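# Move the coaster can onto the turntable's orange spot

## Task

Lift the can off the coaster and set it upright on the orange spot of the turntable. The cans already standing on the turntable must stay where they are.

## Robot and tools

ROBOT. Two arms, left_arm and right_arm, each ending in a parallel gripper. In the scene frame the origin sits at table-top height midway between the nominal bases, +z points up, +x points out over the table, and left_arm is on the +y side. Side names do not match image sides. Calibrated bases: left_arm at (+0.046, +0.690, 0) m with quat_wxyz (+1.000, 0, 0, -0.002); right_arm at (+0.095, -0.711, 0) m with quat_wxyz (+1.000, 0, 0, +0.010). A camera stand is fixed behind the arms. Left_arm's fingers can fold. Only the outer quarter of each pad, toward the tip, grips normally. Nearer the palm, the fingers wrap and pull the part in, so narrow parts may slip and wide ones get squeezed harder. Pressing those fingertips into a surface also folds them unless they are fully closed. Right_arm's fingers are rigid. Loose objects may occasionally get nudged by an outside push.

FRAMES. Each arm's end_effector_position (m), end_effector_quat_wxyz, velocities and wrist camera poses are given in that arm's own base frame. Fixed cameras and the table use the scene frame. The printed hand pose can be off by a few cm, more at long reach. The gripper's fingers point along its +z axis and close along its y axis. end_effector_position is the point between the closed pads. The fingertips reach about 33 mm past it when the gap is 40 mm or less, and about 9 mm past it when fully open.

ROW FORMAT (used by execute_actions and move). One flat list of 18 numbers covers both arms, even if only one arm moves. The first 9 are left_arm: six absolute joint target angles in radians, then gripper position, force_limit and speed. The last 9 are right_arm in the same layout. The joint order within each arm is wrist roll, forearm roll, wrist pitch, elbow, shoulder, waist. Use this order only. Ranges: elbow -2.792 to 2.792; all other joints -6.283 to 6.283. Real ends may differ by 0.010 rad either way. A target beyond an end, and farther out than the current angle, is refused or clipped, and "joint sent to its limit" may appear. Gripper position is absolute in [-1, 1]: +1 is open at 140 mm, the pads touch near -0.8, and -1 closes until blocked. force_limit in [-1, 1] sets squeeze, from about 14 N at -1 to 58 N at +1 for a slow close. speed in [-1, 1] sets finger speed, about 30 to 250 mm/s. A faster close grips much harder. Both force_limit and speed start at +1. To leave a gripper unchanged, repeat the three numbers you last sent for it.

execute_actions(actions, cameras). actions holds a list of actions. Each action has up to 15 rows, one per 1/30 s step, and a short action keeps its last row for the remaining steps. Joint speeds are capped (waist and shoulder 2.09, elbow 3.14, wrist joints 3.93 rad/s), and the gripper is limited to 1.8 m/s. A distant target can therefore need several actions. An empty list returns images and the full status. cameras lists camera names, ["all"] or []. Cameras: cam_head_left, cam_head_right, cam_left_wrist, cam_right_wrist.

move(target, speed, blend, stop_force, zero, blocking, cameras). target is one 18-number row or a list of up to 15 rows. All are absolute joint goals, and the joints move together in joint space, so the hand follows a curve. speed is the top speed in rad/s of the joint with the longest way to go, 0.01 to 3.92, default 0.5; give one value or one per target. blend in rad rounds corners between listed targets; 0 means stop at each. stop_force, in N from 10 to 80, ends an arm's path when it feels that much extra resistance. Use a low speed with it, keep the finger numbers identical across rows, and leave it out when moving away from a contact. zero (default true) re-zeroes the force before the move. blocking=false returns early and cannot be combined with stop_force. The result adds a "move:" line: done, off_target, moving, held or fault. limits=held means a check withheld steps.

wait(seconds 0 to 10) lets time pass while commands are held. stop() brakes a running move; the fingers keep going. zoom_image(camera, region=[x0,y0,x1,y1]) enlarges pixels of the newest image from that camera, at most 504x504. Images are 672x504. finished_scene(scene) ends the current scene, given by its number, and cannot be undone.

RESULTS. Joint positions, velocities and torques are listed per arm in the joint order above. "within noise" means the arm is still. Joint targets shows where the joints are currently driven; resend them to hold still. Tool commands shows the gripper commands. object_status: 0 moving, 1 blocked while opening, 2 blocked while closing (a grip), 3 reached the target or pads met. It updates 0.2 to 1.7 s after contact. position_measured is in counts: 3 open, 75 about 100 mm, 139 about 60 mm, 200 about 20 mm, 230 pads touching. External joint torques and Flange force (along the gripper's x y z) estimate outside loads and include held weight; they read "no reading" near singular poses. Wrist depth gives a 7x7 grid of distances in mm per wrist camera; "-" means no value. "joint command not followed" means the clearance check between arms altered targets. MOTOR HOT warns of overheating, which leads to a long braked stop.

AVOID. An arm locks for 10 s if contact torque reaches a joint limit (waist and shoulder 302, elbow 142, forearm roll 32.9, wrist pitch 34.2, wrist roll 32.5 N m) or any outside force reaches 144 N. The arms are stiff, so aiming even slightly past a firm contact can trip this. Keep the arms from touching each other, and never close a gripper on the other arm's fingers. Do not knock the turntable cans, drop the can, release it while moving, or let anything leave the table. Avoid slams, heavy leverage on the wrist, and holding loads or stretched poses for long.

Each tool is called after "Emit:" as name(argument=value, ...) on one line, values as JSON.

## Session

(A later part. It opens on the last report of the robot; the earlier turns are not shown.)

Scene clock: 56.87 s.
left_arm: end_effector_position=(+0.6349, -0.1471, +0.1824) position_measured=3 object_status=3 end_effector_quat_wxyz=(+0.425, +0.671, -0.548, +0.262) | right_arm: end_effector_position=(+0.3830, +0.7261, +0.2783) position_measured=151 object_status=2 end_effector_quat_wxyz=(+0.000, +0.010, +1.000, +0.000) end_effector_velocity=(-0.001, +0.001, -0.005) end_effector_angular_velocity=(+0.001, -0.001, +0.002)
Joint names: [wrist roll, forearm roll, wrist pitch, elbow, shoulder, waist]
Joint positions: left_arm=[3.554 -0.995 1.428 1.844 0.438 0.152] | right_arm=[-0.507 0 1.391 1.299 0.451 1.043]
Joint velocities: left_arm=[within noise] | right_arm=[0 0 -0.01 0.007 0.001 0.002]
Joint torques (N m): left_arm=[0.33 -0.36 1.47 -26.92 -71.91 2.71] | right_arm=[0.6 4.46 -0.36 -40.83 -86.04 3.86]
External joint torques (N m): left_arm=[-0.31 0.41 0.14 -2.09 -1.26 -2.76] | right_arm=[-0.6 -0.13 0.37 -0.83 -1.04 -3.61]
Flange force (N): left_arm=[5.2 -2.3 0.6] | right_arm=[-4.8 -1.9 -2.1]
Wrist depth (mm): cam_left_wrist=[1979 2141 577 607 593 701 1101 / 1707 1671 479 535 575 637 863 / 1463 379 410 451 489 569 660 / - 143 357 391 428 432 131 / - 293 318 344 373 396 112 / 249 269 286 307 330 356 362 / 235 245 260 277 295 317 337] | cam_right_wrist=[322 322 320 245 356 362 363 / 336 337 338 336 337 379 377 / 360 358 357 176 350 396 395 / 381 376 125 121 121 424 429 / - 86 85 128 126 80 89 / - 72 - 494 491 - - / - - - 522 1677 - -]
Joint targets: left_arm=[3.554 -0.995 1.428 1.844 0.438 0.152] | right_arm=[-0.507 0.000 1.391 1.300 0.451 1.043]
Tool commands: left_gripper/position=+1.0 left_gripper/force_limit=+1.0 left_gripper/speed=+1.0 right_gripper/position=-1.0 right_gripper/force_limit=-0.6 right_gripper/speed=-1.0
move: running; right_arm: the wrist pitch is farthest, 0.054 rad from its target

Emit:
wait(seconds=10)

Emit:
wait(seconds=0.4, cameras=["cam_right_wrist"])

Emit:
move(target=[3.554, -0.995, 1.428, 1.844, 0.438, 0.152, 1, 1, 1, -0.5075, 0.0, 1.15209, 1.467, 0.52251, 1.04331, -1, -0.6, -1], speed=0.25, cameras=["cam_right_wrist"])

Emit:
wait(seconds=0.3, cameras=["cam_right_wrist", "cam_head_right"])

Emit:
wait(seconds=0.1, cameras=["cam_right_wrist", "cam_head_right"])

Emit:
zoom_image(camera="cam_head_right", region=[340, 300, 480, 440])

Emit:
move(target=[3.554, -0.995, 1.428, 1.844, 0.438, 0.152, 1, 1, 1, -0.5075, 0.0, 1.39585, 1.29581, 0.44993, 1.04331, -1, -0.6, -1], speed=0.25, cameras=["cam_right_wrist"])

Scene clock: 62.40 s.
left_arm: end_effector_position=(+0.6349, -0.1471, +0.1824) position_measured=3 object_status=3 end_effector_quat_wxyz=(+0.425, +0.671, -0.548, +0.262) | right_arm: end_effector_position=(+0.3830, +0.7260, +0.2460) position_measured=151 object_status=2 end_effector_quat_wxyz=(+0.000, +0.010, +1.000, +0.000)
Joint names: [wrist roll, forearm roll, wrist pitch, elbow, shoulder, waist]
Joint positions: left_arm=[3.554 -0.995 1.428 1.844 0.438 0.152] | right_arm=[-0.508 0 1.338 1.342 0.462 1.043]
Joint torques (N m): left_arm=[0.31 -0.37 1.47 -27.09 -71.77 2.72] | right_arm=[0.56 4.37 -0.31 -40.64 -87.77 3.93]
External joint torques (N m): left_arm=[-0.3 0.42 0.14 -1.89 -1.37 -2.73] | right_arm=[-0.56 -0.1 0.32 -0.55 0.29 -4.03]
Flange force (N): left_arm=[5.0 -1.8 0.7] | right_arm=[-5.8 -0.9 -1.1]
Wrist depth (mm): cam_left_wrist=[1931 2141 576 602 573 750 1138 / 1695 1659 478 540 577 630 857 / 1510 377 410 450 492 566 665 / - 143 359 390 428 432 131 / - 294 319 342 372 397 112 / 250 268 287 307 329 356 364 / 235 245 260 276 295 316 336] | cam_right_wrist=[291 293 293 292 294 334 332 / 310 307 308 305 304 348 348 / 327 322 321 176 314 368 358 / 340 346 125 121 121 385 392 / - 86 85 128 126 80 89 / - 72 - 455 452 - - / - - - 487 486 - -]
Joint targets: left_arm=[3.554 -0.995 1.428 1.844 0.438 0.152] | right_arm=[-0.507 0.000 1.338 1.342 0.462 1.043]
Tool commands: left_gripper/position=+1.0 left_gripper/force_limit=+1.0 left_gripper/speed=+1.0 right_gripper/position=-1.0 right_gripper/force_limit=-0.6 right_gripper/speed=-1.0
earlier move: done
wait: 4.40 of 10 s (the move ended)

Scene clock: 62.80 s.
left_arm: end_effector_position=(+0.6349, -0.1471, +0.1824) position_measured=3 object_status=3 end_effector_quat_wxyz=(+0.425, +0.671, -0.548, +0.262) | right_arm: end_effector_position=(+0.3830, +0.7260, +0.2460) position_measured=151 object_status=2 end_effector_quat_wxyz=(+0.000, +0.010, +1.000, +0.000)
Joint names: [wrist roll, forearm roll, wrist pitch, elbow, shoulder, waist]
Joint positions: left_arm=[3.554 -0.995 1.428 1.844 0.438 0.152] | right_arm=[-0.508 0 1.338 1.342 0.462 1.043]
Joint torques (N m): left_arm=[0.31 -0.36 1.46 -26.89 -71.95 2.83] | right_arm=[0.62 4.42 -0.34 -40.58 -87.56 3.44]
External joint torques (N m): left_arm=[-0.29 0.41 0.16 -2.04 -1.14 -2.92] | right_arm=[-0.62 -0.15 0.36 -0.61 -0.26 -3.4]
Flange force (N): left_arm=[5.1 -2.4 0.8] | right_arm=[-4.9 -1.2 -1.5]
Wrist depth (mm): cam_left_wrist=[1963 2201 576 607 570 750 1091 / 1719 1636 478 539 576 628 863 / 1481 378 411 450 489 569 660 / - 143 358 391 428 435 131 / - 294 320 342 374 397 113 / 250 268 286 306 330 355 363 / 234 245 260 275 295 317 338] | cam_right_wrist=[295 293 296 - 292 334 333 / 310 307 307 306 304 349 346 / 325 321 320 176 314 368 358 / 348 346 125 121 121 386 392 / - 86 85 128 126 80 89 / - 72 - 455 452 - - / - - - 488 484 - -]
Joint targets: left_arm=[3.554 -0.995 1.428 1.844 0.438 0.152] | right_arm=[-0.507 0.000 1.338 1.342 0.462 1.043]
Tool commands: left_gripper/position=+1.0 left_gripper/force_limit=+1.0 left_gripper/speed=+1.0 right_gripper/position=-1.0 right_gripper/force_limit=-0.6 right_gripper/speed=-1.0
wait: 0.40 s; at rest by 0.17 s
Images, in order (width x height): cam_right_wrist 672x504.

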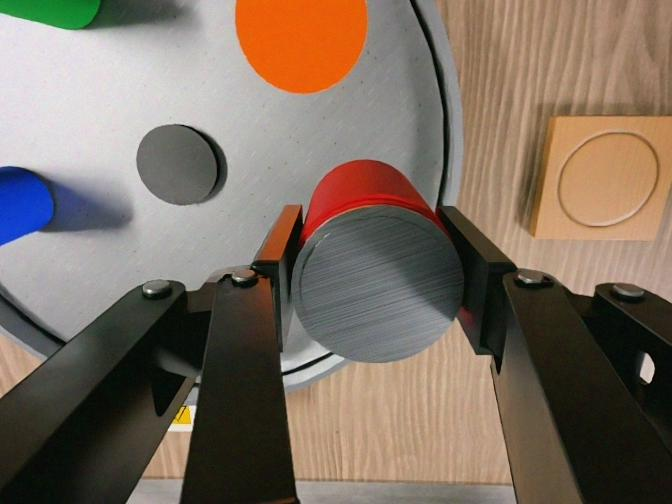

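Scene clock: 63.83 s.
left_arm: end_effector_position=(+0.6349, -0.1471, +0.1824) position_measured=3 object_status=3 end_effector_quat_wxyz=(+0.425, +0.671, -0.548, +0.262) | right_arm: end_effector_position=(+0.3830, +0.7260, +0.1299) position_measured=151 object_status=2 end_effector_quat_wxyz=(+0.000, +0.010, +1.000, +0.000)
Joint names: [wrist roll, forearm roll, wrist pitch, elbow, shoulder, waist]
Joint positions: left_arm=[3.554 -0.995 1.428 1.844 0.438 0.152] | right_arm=[-0.508 0 1.152 1.467 0.523 1.043]
Joint torques (N m): left_arm=[0.3 -0.37 1.44 -26.92 -71.85 2.67] | right_arm=[0.55 4.12 -0.3 -38.03 -90.45 4.38]
External joint torques (N m): left_arm=[-0.29 0.42 0.17 -2.09 -1.38 -2.68] | right_arm=[-0.55 -0.11 0.32 -0.75 -0.79 -4.82]
Flange force (N): left_arm=[5.2 -2.1 0.4] | right_arm=[-6.1 -2.4 -1.7]
Wrist depth (mm): cam_left_wrist=[2013 2222 569 607 596 683 1101 / 1707 1671 480 533 577 623 850 / 1481 379 412 454 488 566 662 / - 143 359 390 428 432 131 / - 293 317 343 372 396 112 / 250 268 285 307 330 356 362 / 234 245 260 276 294 315 337] | cam_right_wrist=[189 188 187 186 185 227 231 / 199 199 198 - 194 239 242 / 203 205 209 147 200 207 251 / 224 220 139 121 121 266 266 / - 86 85 128 127 80 89 / - 72 - 252 244 - - / - - - 263 337 - -]
Joint targets: left_arm=[3.554 -0.995 1.428 1.844 0.438 0.152] | right_arm=[-0.507 0.000 1.152 1.467 0.523 1.043]
move: done
Images, in order (width x height): cam_right_wrist 672x504.

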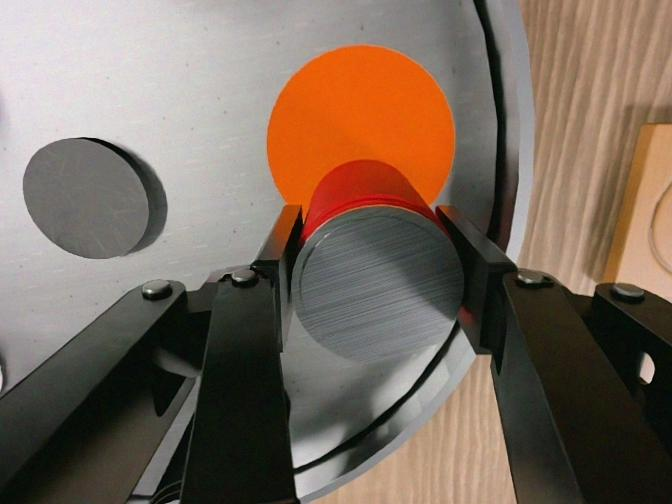

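Scene clock: 64.13 s.
left_arm: end_effector_position=(+0.6349, -0.1471, +0.1824) position_measured=3 object_status=3 end_effector_quat_wxyz=(+0.425, +0.671, -0.548, +0.262) | right_arm: end_effector_position=(+0.3830, +0.7260, +0.1300) position_measured=151 object_status=2 end_effector_quat_wxyz=(+0.000, +0.010, +1.000, +0.000)
Joint names: [wrist roll, forearm roll, wrist pitch, elbow, shoulder, waist]
Joint positions: left_arm=[3.554 -0.995 1.428 1.844 0.438 0.152] | right_arm=[-0.508 0 1.152 1.467 0.523 1.043]
Joint torques (N m): left_arm=[0.32 -0.42 1.45 -26.98 -71.86 2.7] | right_arm=[0.64 4.07 -0.28 -37.95 -90.57 4.15]
External joint torques (N m): left_arm=[-0.31 0.48 0.16 -1.98 -1.21 -2.64] | right_arm=[-0.63 -0.02 0.29 -1.2 -1.51 -4.23]
Flange force (N): left_arm=[4.9 -2.2 0.5] | right_arm=[-5.6 -2.1 -2.5]
Wrist depth (mm): cam_left_wrist=[1947 2181 573 604 598 653 1096 / 1707 1659 481 537 579 622 853 / 1463 379 410 452 490 568 653 / - 143 359 391 429 433 131 / - 293 319 343 372 397 112 / 250 269 287 307 330 355 363 / 234 245 259 276 295 317 336] | cam_right_wrist=[189 188 187 187 185 226 231 / 199 198 197 194 194 238 243 / 202 206 209 164 202 207 252 / 223 220 139 121 121 266 266 / - 86 85 128 127 80 89 / - 72 - 252 243 - - / - - - 263 336 - -]
Joint targets: left_arm=[3.554 -0.995 1.428 1.844 0.438 0.152] | right_arm=[-0.507 0.000 1.152 1.467 0.523 1.043]
Tool commands: left_gripper/position=+1.0 left_gripper/force_limit=+1.0 left_gripper/speed=+1.0 right_gripper/position=-1.0 right_gripper/force_limit=-0.6 right_gripper/speed=-1.0
wait: 0.30 s; at rest by 0.17 s
Images, in order (width x height): cam_head_right 672x504, cam_right_wrist 672x504.

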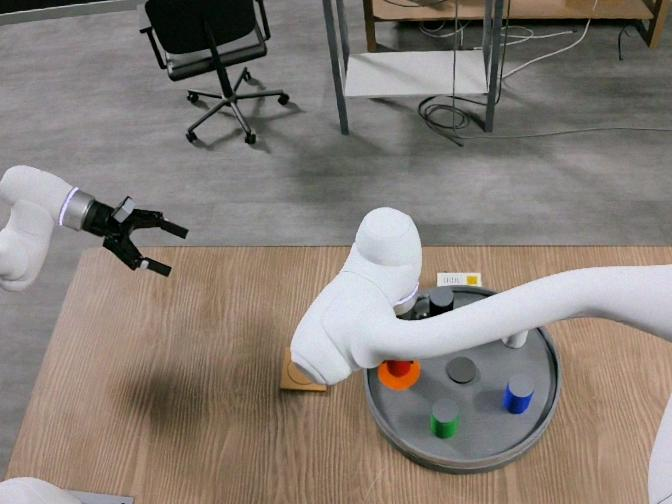

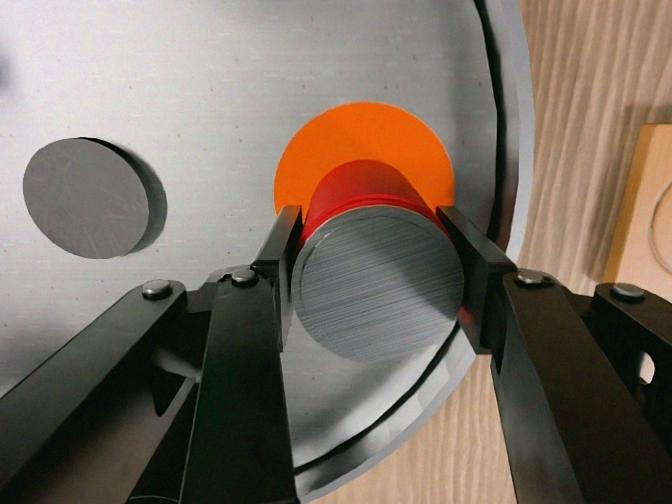

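Scene clock: 64.23 s.
left_arm: end_effector_position=(+0.6349, -0.1471, +0.1824) position_measured=3 object_status=3 end_effector_quat_wxyz=(+0.425, +0.671, -0.548, +0.262) | right_arm: end_effector_position=(+0.3830, +0.7260, +0.1300) position_measured=151 object_status=2 end_effector_quat_wxyz=(+0.000, +0.010, +1.000, +0.000)
Joint names: [wrist roll, forearm roll, wrist pitch, elbow, shoulder, waist]
Joint positions: left_arm=[3.554 -0.995 1.428 1.844 0.438 0.152] | right_arm=[-0.508 0 1.152 1.467 0.523 1.043]
Joint torques (N m): left_arm=[0.3 -0.38 1.49 -26.99 -71.89 2.88] | right_arm=[0.58 4.09 -0.3 -38.06 -90.5 4.24]
External joint torques (N m): left_arm=[-0.29 0.44 0.12 -2.06 -1.39 -2.85] | right_arm=[-0.58 -0.04 0.32 -0.82 -1.23 -3.74]
Flange force (N): left_arm=[5.3 -2.1 0.7] | right_arm=[-4.8 -2.2 -2.0]
Wrist depth (mm): cam_left_wrist=[1963 2103 575 604 590 651 1101 / 1707 1636 477 533 573 630 869 / 1472 377 412 450 491 569 653 / - 143 357 391 430 433 131 / - 292 318 342 372 396 112 / 250 269 286 306 330 356 363 / 235 244 260 277 295 315 337] | cam_right_wrist=[189 189 187 186 186 227 231 / 199 199 197 196 195 239 242 / 203 205 209 147 202 207 251 / 223 220 139 121 121 266 267 / - 86 85 128 127 80 89 / - 72 - 251 243 - - / - - - 263 337 - -]
Joint targets: left_arm=[3.554 -0.995 1.428 1.844 0.438 0.152] | right_arm=[-0.507 0.000 1.152 1.467 0.523 1.043]
Tool commands: left_gripper/position=+1.0 left_gripper/force_limit=+1.0 left_gripper/speed=+1.0 right_gripper/position=-1.0 right_gripper/force_limit=-0.6 right_gripper/speed=-1.0
wait: 0.10 s; no rest
Images, in order (width x height): cam_head_right 672x504, cam_right_wrist 672x504.

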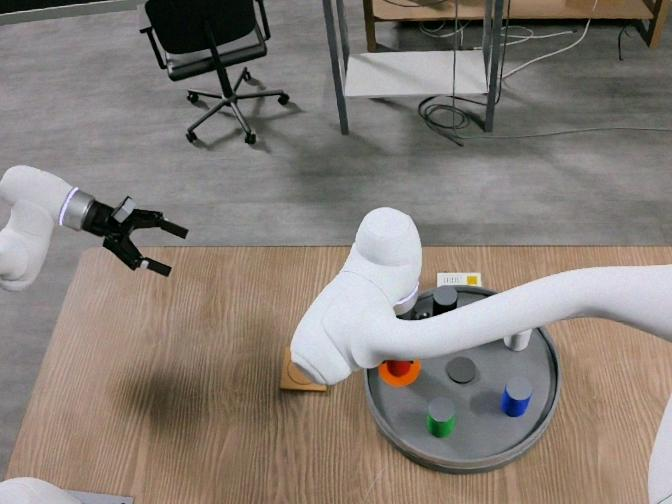

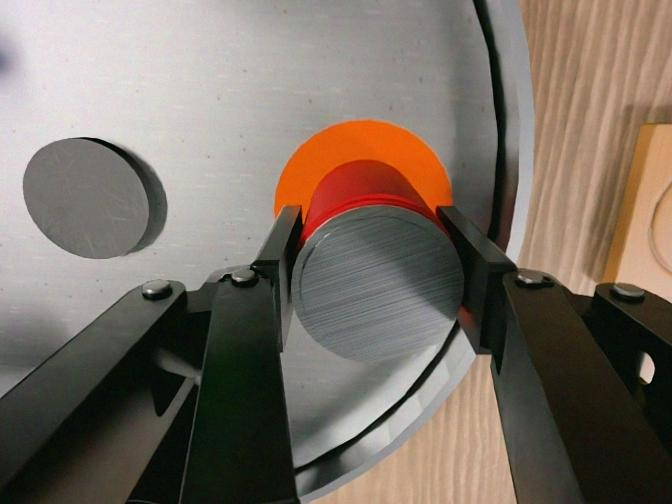

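Scaled by 3.600.

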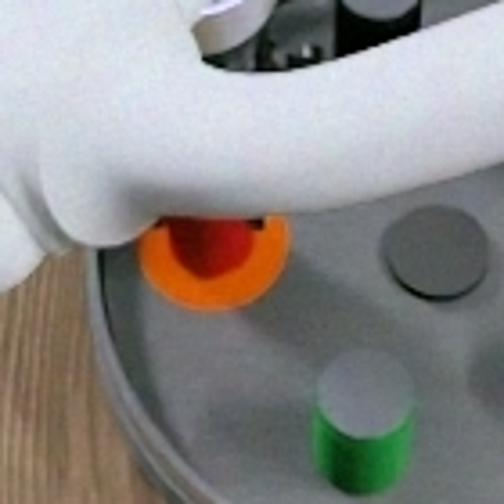

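Scene clock: 65.50 s.
left_arm: end_effector_position=(+0.6349, -0.1471, +0.1824) position_measured=3 object_status=3 end_effector_quat_wxyz=(+0.425, +0.671, -0.548, +0.262) | right_arm: end_effector_position=(+0.3830, +0.7260, +0.2811) position_measured=151 object_status=2 end_effector_quat_wxyz=(+0.000, +0.010, +1.000, +0.000)
Joint names: [wrist roll, forearm roll, wrist pitch, elbow, shoulder, waist]
Joint positions: left_arm=[3.554 -0.995 1.428 1.844 0.438 0.152] | right_arm=[-0.508 0 1.396 1.296 0.45 1.043]
Joint torques (N m): left_arm=[0.31 -0.36 1.46 -27.04 -71.73 2.77] | right_arm=[0.62 4.42 -0.36 -40.96 -86.94 3.81]
External joint torques (N m): left_arm=[-0.3 0.42 0.14 -1.86 -1.36 -2.75] | right_arm=[-0.62 -0.11 0.37 -0.7 -0.03 -4.06]
Flange force (N): left_arm=[5.0 -1.8 0.8] | right_arm=[-5.9 -1.0 -1.6]
Wrist depth (mm): cam_left_wrist=[1915 2161 576 601 651 710 1122 / 1707 1671 476 538 577 632 857 / 1472 377 410 451 490 569 658 / - 143 358 390 426 430 131 / - 293 318 343 372 398 112 / 250 269 288 308 330 356 363 / 235 244 260 276 294 316 336] | cam_right_wrist=[324 322 321 315 359 365 364 / 339 340 339 334 346 382 381 / 362 362 358 176 353 400 398 / 384 378 125 121 121 428 432 / - 86 85 128 126 80 89 / - 72 - 494 498 - - / - - - 1714 1689 - -]
Joint targets: left_arm=[3.554 -0.995 1.428 1.844 0.438 0.152] | right_arm=[-0.507 0.000 1.396 1.296 0.450 1.043]
move: done
Images, in order (width x height): cam_right_wrist 672x504.

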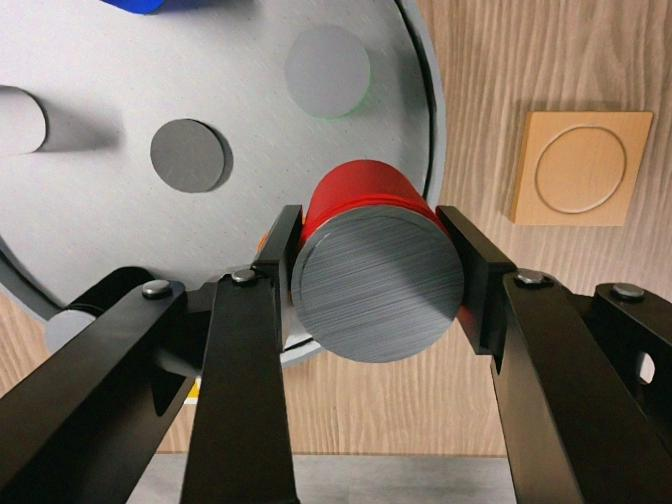

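Emit:
move(target=[3.554, -0.995, 1.428, 1.844, 0.438, 0.152, 1, 1, 1, -0.5075, 0.0, 1.33779, 1.34206, 0.46174, 1.04331, -1, -0.6, -1], speed=0.01, blocking=false)

Scene clock: 68.93 s.
left_arm: end_effector_position=(+0.6349, -0.1471, +0.1824) position_measured=3 object_status=3 end_effector_quat_wxyz=(+0.425, +0.671, -0.548, +0.262) | right_arm: end_effector_position=(+0.3830, +0.7261, +0.2782) position_measured=151 object_status=2 end_effector_quat_wxyz=(+0.000, +0.010, +1.000, +0.000) end_effector_velocity=(+0.000, +0.000, -0.006) end_effector_angular_velocity=(+0.000, +0.000, +0.000)
Joint names: [wrist roll, forearm roll, wrist pitch, elbow, shoulder, waist]
Joint positions: left_arm=[3.554 -0.995 1.428 1.844 0.438 0.152] | right_arm=[-0.508 0 1.391 1.299 0.451 1.043]
Joint velocities: left_arm=[within noise] | right_arm=[0 0 -0.01 0.008 0.002 0]
Joint torques (N m): left_arm=[0.28 -0.39 1.47 -27.06 -71.8 2.73] | right_arm=[0.58 4.39 -0.3 -41.44 -87.27 4]
External joint torques (N m): left_arm=[-0.27 0.43 0.13 -2.03 -1.33 -2.83] | right_arm=[-0.58 -0.1 0.31 0.02 0.95 -4.4]
Flange force (N): left_arm=[5.1 -2.1 0.7] | right_arm=[-6.1 -1.4 -0.2]
Wrist depth (mm): cam_left_wrist=[1931 2201 575 607 572 689 1143 / 1707 1625 480 533 579 625 860 / 1472 376 408 451 489 569 656 / - 143 358 388 426 433 131 / - 292 319 342 373 396 113 / 250 269 287 307 330 356 362 / 235 245 259 276 295 314 337] | cam_right_wrist=[322 321 319 318 357 363 362 / 340 338 337 335 337 379 376 / 349 358 356 176 347 397 393 / 390 379 125 121 121 423 425 / - 86 85 128 126 80 89 / - 72 - 492 492 - - / - - - 1714 1701 - -]
Joint targets: left_arm=[3.554 -0.995 1.428 1.844 0.438 0.152] | right_arm=[-0.507 0.000 1.391 1.300 0.451 1.043]
Tool commands: left_gripper/position=+1.0 left_gripper/force_limit=+1.0 left_gripper/speed=+1.0 right_gripper/position=-1.0 right_gripper/force_limit=-0.6 right_gripper/speed=-1.0
move: running; right_arm: the wrist pitch is farthest, 0.054 rad from its target

Emit:
wait(seconds=10)

Emit:
wait(seconds=9.6)

Emit:
move(target=[3.554, -0.995, 1.428, 1.844, 0.438, 0.152, 1, 1, 1, -0.5075, 0.0, 1.14506, 1.4711, 0.52543, 1.04331, -1, -0.6, -1], speed=0.25)

Emit:
wait(seconds=0.26, cameras=["cam_right_wrist"])

Emit:
execute_actions(actions=[[[3.554, -0.995, 1.428, 1.844, 0.438, 0.152, 1, 1, 1, -0.5075, 0.0, 1.14506, 1.4711, 0.52543, 1.04331, 0.3, -0.6, 1]]], cameras=["cam_right_wrist", "cam_head_left", "cam_head_right"])

Emit:
move(target=[3.554, -0.995, 1.428, 1.844, 0.438, 0.152, 1, 1, 1, -0.5075, 0.0, 1.39585, 1.29581, 0.44993, 1.04331, 0.3, -0.6, 1], speed=0.25, cameras=["cam_right_wrist", "cam_head_left", "cam_head_right"])

Emit:
zoom_image(camera="cam_head_right", region=[350, 270, 570, 480])

Emit:
wait(seconds=2.5, cameras=["cam_right_wrist", "cam_head_left"])

Emit:
zoom_image(camera="cam_head_left", region=[360, 270, 580, 480])

Scene clock: 74.47 s.
left_arm: end_effector_position=(+0.6349, -0.1471, +0.1824) position_measured=3 object_status=3 end_effector_quat_wxyz=(+0.425, +0.671, -0.548, +0.262) | right_arm: end_effector_position=(+0.3830, +0.7260, +0.2460) position_measured=151 object_status=2 end_effector_quat_wxyz=(+0.000, +0.010, +1.000, +0.000)
Joint names: [wrist roll, forearm roll, wrist pitch, elbow, shoulder, waist]
Joint positions: left_arm=[3.554 -0.995 1.428 1.844 0.438 0.152] | right_arm=[-0.508 0 1.338 1.342 0.462 1.043]
Joint torques (N m): left_arm=[0.29 -0.35 1.47 -27 -71.64 2.59] | right_arm=[0.6 4.37 -0.29 -40.59 -87.66 4.33]
External joint torques (N m): left_arm=[-0.28 0.41 0.14 -2.08 -1.54 -2.62] | right_arm=[-0.6 -0.11 0.31 -0.48 0.14 -4.38]
Flange force (N): left_arm=[5.2 -1.9 0.4] | right_arm=[-6.1 -1.5 -1.1]
Wrist depth (mm): cam_left_wrist=[1979 2243 572 606 613 710 1086 / 1695 1636 478 535 575 623 850 / 1491 378 410 453 492 570 658 / - 143 360 388 428 431 131 / - 292 318 343 372 395 112 / 250 268 287 307 330 356 363 / 235 245 260 276 296 316 335] | cam_right_wrist=[294 293 292 290 291 335 332 / 309 307 307 - 304 349 346 / 327 322 321 156 317 367 357 / 345 345 125 121 121 385 391 / - 86 85 128 126 80 89 / - 72 - 454 452 - - / - - - 486 485 - -]
Joint targets: left_arm=[3.554 -0.995 1.428 1.844 0.438 0.152] | right_arm=[-0.507 0.000 1.338 1.342 0.462 1.043]
Tool commands: left_gripper/position=+1.0 left_gripper/force_limit=+1.0 left_gripper/speed=+1.0 right_gripper/position=-1.0 right_gripper/force_limit=-0.6 right_gripper/speed=-1.0
earlier move: done
wait: 4.30 of 10 s (the move ended)

Scene clock: 84.07 s.
left_arm: end_effector_position=(+0.6349, -0.1471, +0.1824) position_measured=3 object_status=3 end_effector_quat_wxyz=(+0.425, +0.671, -0.548, +0.262) | right_arm: end_effector_position=(+0.3830, +0.7260, +0.2460) position_measured=151 object_status=2 end_effector_quat_wxyz=(+0.000, +0.010, +1.000, +0.000)
Joint names: [wrist roll, forearm roll, wrist pitch, elbow, shoulder, waist]
Joint positions: left_arm=[3.554 -0.995 1.428 1.844 0.438 0.152] | right_arm=[-0.508 0 1.338 1.342 0.462 1.043]
Joint torques (N m): left_arm=[0.28 -0.37 1.49 -26.91 -71.87 2.72] | right_arm=[0.56 4.39 -0.29 -40.76 -87.91 3.78]
External joint torques (N m): left_arm=[-0.27 0.42 0.12 -2.04 -1.24 -2.76] | right_arm=[-0.56 -0.13 0.3 -0.44 0.38 -3.98]
Flange force (N): left_arm=[5.0 -2.3 0.7] | right_arm=[-5.7 -1.0 -0.9]
Wrist depth (mm): cam_left_wrist=[1979 2141 576 607 570 743 1101 / 1671 1695 475 535 572 623 857 / 1481 379 411 451 489 569 658 / - 143 357 391 428 430 131 / - 293 318 344 373 395 112 / 249 269 287 306 329 355 363 / 235 244 259 276 294 315 336] | cam_right_wrist=[294 293 301 287 291 334 333 / 311 307 306 305 305 348 345 / 324 323 321 176 314 368 358 / 348 346 125 121 121 384 392 / - 86 85 128 126 80 89 / - 72 - 453 449 - - / - - - 488 486 - -]
Joint targets: left_arm=[3.554 -0.995 1.428 1.844 0.438 0.152] | right_arm=[-0.507 0.000 1.338 1.342 0.462 1.043]
Tool commands: left_gripper/position=+1.0 left_gripper/force_limit=+1.0 left_gripper/speed=+1.0 right_gripper/position=-1.0 right_gripper/force_limit=-0.6 right_gripper/speed=-1.0
wait: 9.60 s; at rest by 0.17 s

Scene clock: 85.13 s.
left_arm: end_effector_position=(+0.6349, -0.1471, +0.1824) position_measured=3 object_status=3 end_effector_quat_wxyz=(+0.425, +0.671, -0.548, +0.262) | right_arm: end_effector_position=(+0.3830, +0.7260, +0.1254) position_measured=151 object_status=2 end_effector_quat_wxyz=(+0.000, +0.010, +1.000, +0.000)
Joint names: [wrist roll, forearm roll, wrist pitch, elbow, shoulder, waist]
Joint positions: left_arm=[3.554 -0.995 1.428 1.844 0.438 0.152] | right_arm=[-0.508 0 1.145 1.471 0.526 1.043]
Joint torques (N m): left_arm=[0.3 -0.39 1.47 -26.94 -72.03 2.83] | right_arm=[0.61 4.15 -0.34 -37.89 -90.88 3.79]
External joint torques (N m): left_arm=[-0.29 0.45 0.14 -1.96 -1.04 -2.88] | right_arm=[-0.61 -0.15 0.36 -0.72 -0.35 -3.89]
Flange force (N): left_arm=[5.0 -2.4 0.9] | right_arm=[-5.5 -1.3 -1.4]
Wrist depth (mm): cam_left_wrist=[1996 2161 577 604 593 683 1106 / 1719 1671 477 539 572 635 863 / 1500 379 410 453 492 569 658 / - 143 357 389 428 434 131 / - 293 319 343 373 397 113 / 250 269 288 306 329 357 362 / 235 245 260 277 295 317 336] | cam_right_wrist=[185 184 185 - 180 185 227 / 195 194 193 - 191 235 239 / 199 202 205 146 201 207 247 / 217 215 139 121 121 209 261 / - 86 85 128 127 80 89 / - 72 - 245 238 - - / - - - 256 331 - -]
Joint targets: left_arm=[3.554 -0.995 1.428 1.844 0.438 0.152] | right_arm=[-0.507 0.000 1.145 1.471 0.525 1.043]
move: done

Scene clock: 85.40 s.
left_arm: end_effector_position=(+0.6349, -0.1471, +0.1824) position_measured=3 object_status=3 end_effector_quat_wxyz=(+0.425, +0.671, -0.548, +0.262) | right_arm: end_effector_position=(+0.3830, +0.7260, +0.1255) position_measured=151 object_status=2 end_effector_quat_wxyz=(+0.000, +0.010, +1.000, +0.000)
Joint names: [wrist roll, forearm roll, wrist pitch, elbow, shoulder, waist]
Joint positions: left_arm=[3.554 -0.995 1.428 1.844 0.438 0.152] | right_arm=[-0.508 0 1.145 1.471 0.525 1.043]
Joint torques (N m): left_arm=[0.29 -0.39 1.46 -27.03 -71.61 2.71] | right_arm=[0.59 4.11 -0.26 -37.94 -90.93 3.84]
External joint torques (N m): left_arm=[-0.27 0.44 0.15 -2.07 -1.74 -2.72] | right_arm=[-0.59 -0.11 0.28 -0.57 0.07 -3.65]
Flange force (N): left_arm=[5.4 -1.5 0.5] | right_arm=[-5.3 -1.0 -0.9]
Wrist depth (mm): cam_left_wrist=[1979 2201 573 604 589 664 1101 / 1695 1683 479 534 575 628 863 / 1472 378 410 450 492 570 654 / - 143 359 391 427 435 131 / - 293 318 344 373 396 112 / 250 268 286 308 329 356 364 / 235 245 260 276 295 317 336] | cam_right_wrist=[185 184 185 182 182 224 227 / 195 195 193 - 191 235 238 / 198 202 204 146 197 207 247 / 217 215 139 121 121 208 261 / - 86 85 128 126 80 89 / - 72 - 246 238 - - / - - - 257 332 - -]
Joint targets: left_arm=[3.554 -0.995 1.428 1.844 0.438 0.152] | right_arm=[-0.507 0.000 1.145 1.471 0.525 1.043]
Tool commands: left_gripper/position=+1.0 left_gripper/force_limit=+1.0 left_gripper/speed=+1.0 right_gripper/position=-1.0 right_gripper/force_limit=-0.6 right_gripper/speed=-1.0
wait: 0.27 s; at rest by 0.17 s
Images, in order (width x height): cam_right_wrist 672x504.

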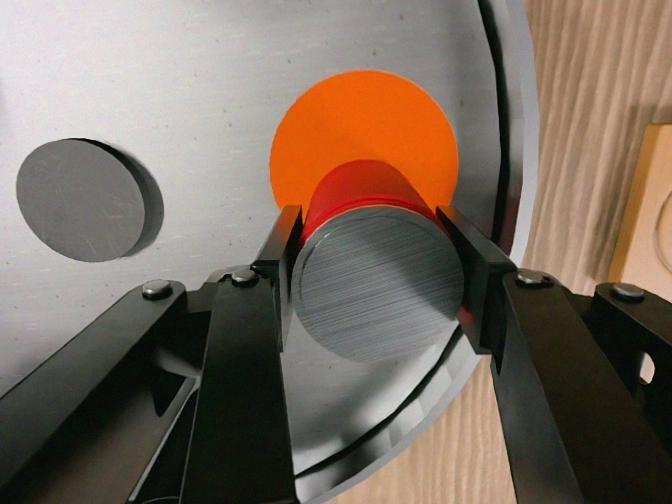

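Scene clock: 86.10 s.
left_arm: end_effector_position=(+0.6349, -0.1471, +0.1824) position_measured=3 object_status=3 end_effector_quat_wxyz=(+0.425, +0.671, -0.548, +0.262) | right_arm: end_effector_position=(+0.3830, +0.7260, +0.1255) position_measured=91 object_status=3 end_effector_quat_wxyz=(+0.000, +0.010, +1.000, +0.000)
Joint names: [wrist roll, forearm roll, wrist pitch, elbow, shoulder, waist]
Joint positions: left_arm=[3.554 -0.995 1.428 1.844 0.438 0.152] | right_arm=[-0.508 0 1.145 1.471 0.525 1.043]
Joint torques (N m): left_arm=[0.29 -0.39 1.46 -26.93 -71.71 2.84] | right_arm=[0.55 4.14 -0.3 -36.81 -89.36 4.04]
External joint torques (N m): left_arm=[-0.28 0.44 0.16 -1.93 -1.46 -2.82] | right_arm=[-0.55 -0.13 0.3 -1.93 -1.66 -4.22]
Flange force (N): left_arm=[5.2 -1.7 0.7] | right_arm=[-6.2 -0.7 -3.3]
Wrist depth (mm): cam_left_wrist=[1963 2161 573 606 569 628 1096 / 1683 1647 478 537 577 626 866 / 1472 378 410 450 492 566 656 / - 143 356 389 428 432 131 / - 293 318 344 371 398 112 / 250 268 287 308 330 356 363 / 235 245 260 276 295 316 336] | cam_right_wrist=[185 184 185 182 181 185 227 / 195 195 193 192 191 235 239 / 199 203 205 203 202 207 247 / 217 210 144 182 213 137 258 / - 80 225 136 223 126 86 / - 58 244 142 233 307 - / - - 264 252 330 329 72]
Joint targets: left_arm=[3.554 -0.995 1.428 1.844 0.438 0.152] | right_arm=[-0.507 0.000 1.145 1.471 0.525 1.043]
Images, in order (width x height): cam_head_left 672x504, cam_head_right 672x504, cam_right_wrist 672x504.

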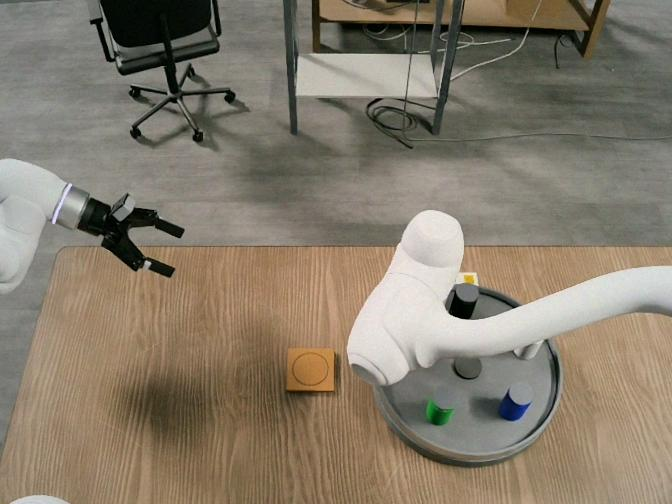

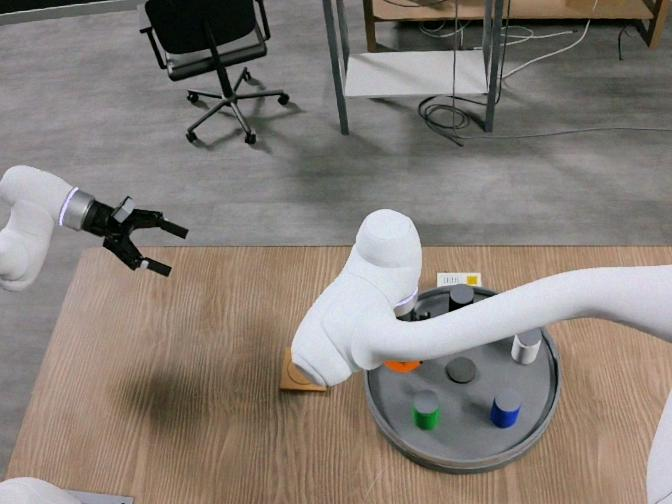

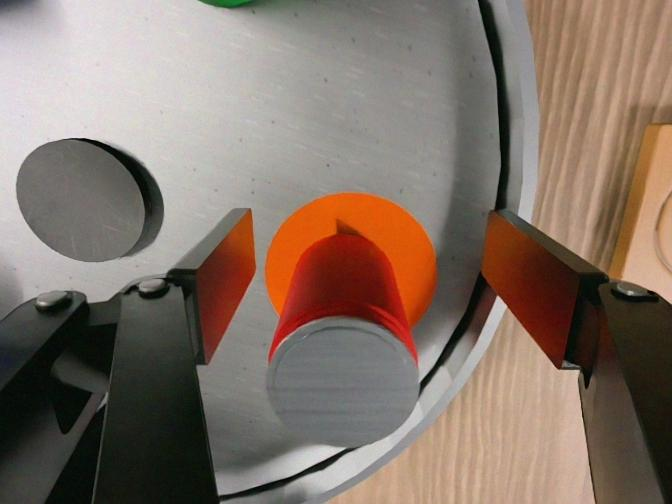

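Scene clock: 87.40 s.
left_arm: end_effector_position=(+0.6349, -0.1471, +0.1824) position_measured=3 object_status=3 end_effector_quat_wxyz=(+0.425, +0.671, -0.548, +0.262) | right_arm: end_effector_position=(+0.3830, +0.7260, +0.2810) position_measured=91 object_status=3 end_effector_quat_wxyz=(+0.000, +0.010, +1.000, +0.000)
Joint names: [wrist roll, forearm roll, wrist pitch, elbow, shoulder, waist]
Joint positions: left_arm=[3.554 -0.995 1.428 1.844 0.438 0.152] | right_arm=[-0.508 0 1.396 1.296 0.45 1.043]
Joint torques (N m): left_arm=[0.29 -0.38 1.45 -27.04 -71.84 2.89] | right_arm=[0.53 4.42 -0.32 -40.11 -85.28 3.93]
External joint torques (N m): left_arm=[-0.28 0.43 0.15 -1.99 -1.32 -2.84] | right_arm=[-0.53 -0.11 0.33 -1.5 -1.2 -4.15]
Flange force (N): left_arm=[5.1 -2.1 0.7] | right_arm=[-5.9 -1.0 -3.0]
Wrist depth (mm): cam_left_wrist=[1979 2141 575 606 626 664 1096 / 1683 1659 476 535 575 630 863 / 1500 377 410 451 492 569 654 / - 143 358 391 427 430 131 / - 293 320 343 373 396 112 / 250 268 286 306 329 355 362 / 235 244 259 276 295 317 337] | cam_right_wrist=[323 324 321 320 359 366 364 / 342 339 339 261 343 382 379 / 362 362 357 357 363 400 399 / 374 373 144 379 422 137 429 / - 80 311 405 464 118 86 / - 58 509 498 493 493 - / - - 531 534 1689 - 72]
Joint targets: left_arm=[3.554 -0.995 1.428 1.844 0.438 0.152] | right_arm=[-0.507 0.000 1.396 1.296 0.450 1.043]
move: done
Images, in order (width x height): cam_head_left 672x504, cam_head_right 672x504, cam_right_wrist 672x504.

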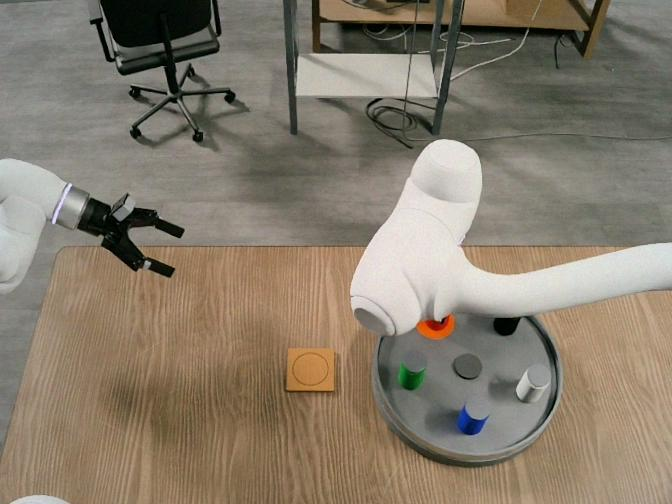

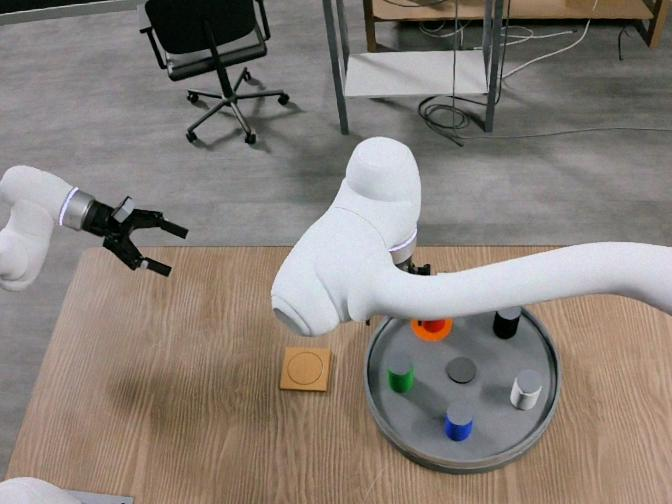

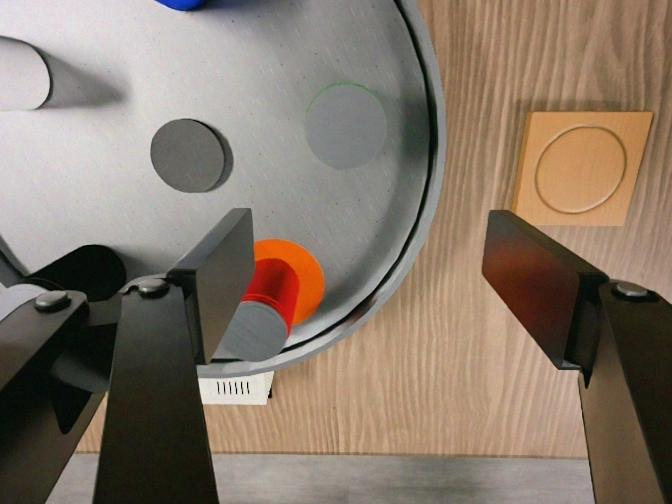

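Scaled by 2.291.

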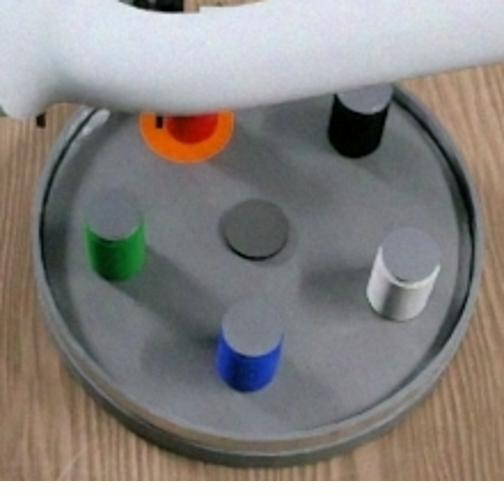

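Scene clock: 89.90 s.
left_arm: end_effector_position=(+0.6349, -0.1471, +0.1824) position_measured=3 object_status=3 end_effector_quat_wxyz=(+0.425, +0.671, -0.548, +0.262) | right_arm: end_effector_position=(+0.3830, +0.7260, +0.2810) position_measured=91 object_status=3 end_effector_quat_wxyz=(+0.000, +0.010, +1.000, +0.000)
Joint names: [wrist roll, forearm roll, wrist pitch, elbow, shoulder, waist]
Joint positions: left_arm=[3.554 -0.995 1.428 1.844 0.438 0.152] | right_arm=[-0.507 0 1.396 1.296 0.45 1.043]
Joint torques (N m): left_arm=[0.3 -0.39 1.45 -26.99 -71.96 2.81] | right_arm=[0.58 4.45 -0.3 -40.05 -85.55 3.72]
External joint torques (N m): left_arm=[-0.29 0.45 0.16 -1.85 -1.17 -2.77] | right_arm=[-0.58 -0.09 0.3 -2.03 -2.14 -3.89]
Flange force (N): left_arm=[4.9 -2.0 0.8] | right_arm=[-5.5 -1.1 -3.9]
Wrist depth (mm): cam_left_wrist=[1931 2122 576 604 622 649 1091 / 1732 1647 477 538 576 628 863 / 1491 379 408 451 491 570 654 / - 143 359 389 428 431 131 / - 293 320 343 373 397 113 / 249 269 286 307 330 356 364 / 235 244 260 276 295 317 337] | cam_right_wrist=[316 323 321 321 360 365 364 / 342 340 339 333 344 383 381 / 362 360 360 274 362 400 400 / 334 372 165 381 422 136 430 / - 80 315 402 463 118 86 / - 58 513 495 495 493 - / - - 529 1753 1689 - 72]
Joint targets: left_arm=[3.554 -0.995 1.428 1.844 0.438 0.152] | right_arm=[-0.507 0.000 1.396 1.296 0.450 1.043]
Tool commands: left_gripper/position=+1.0 left_gripper/force_limit=+1.0 left_gripper/speed=+1.0 right_gripper/position=+0.3 right_gripper/force_limit=-0.6 right_gripper/speed=+1.0
wait: 2.50 s; at rest by 0.17 s
Images, in order (width x height): cam_head_left 672x504, cam_right_wrist 672x504.

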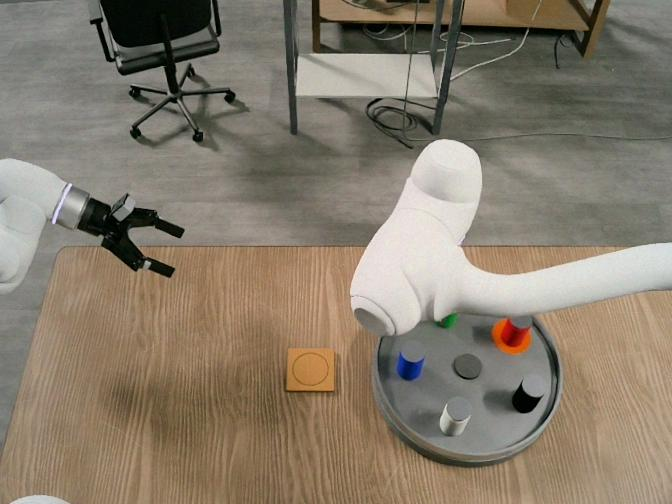

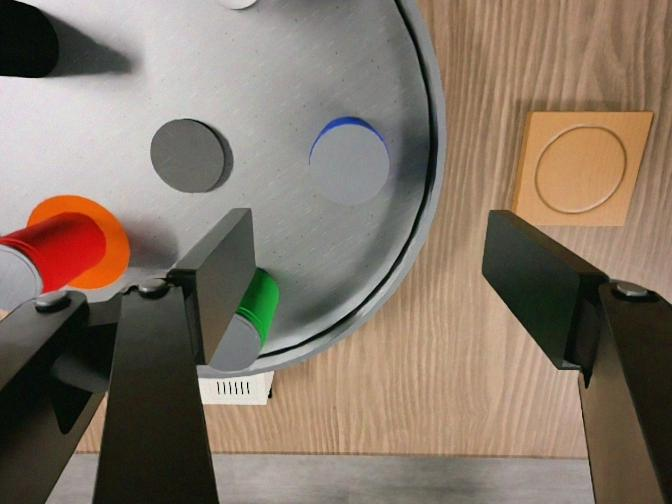

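Scaled by 2.291.

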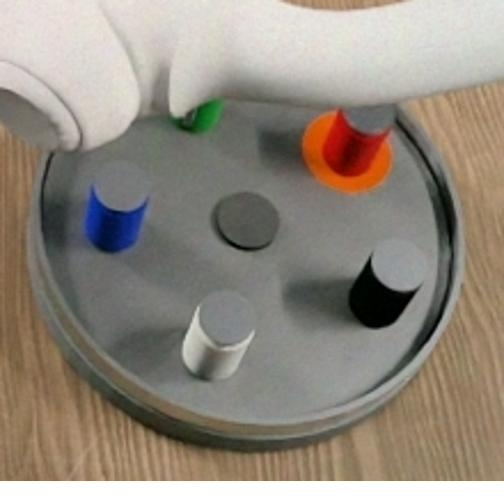

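Emit:
finished_scene(scene=2)

The scene is finished: the task was done.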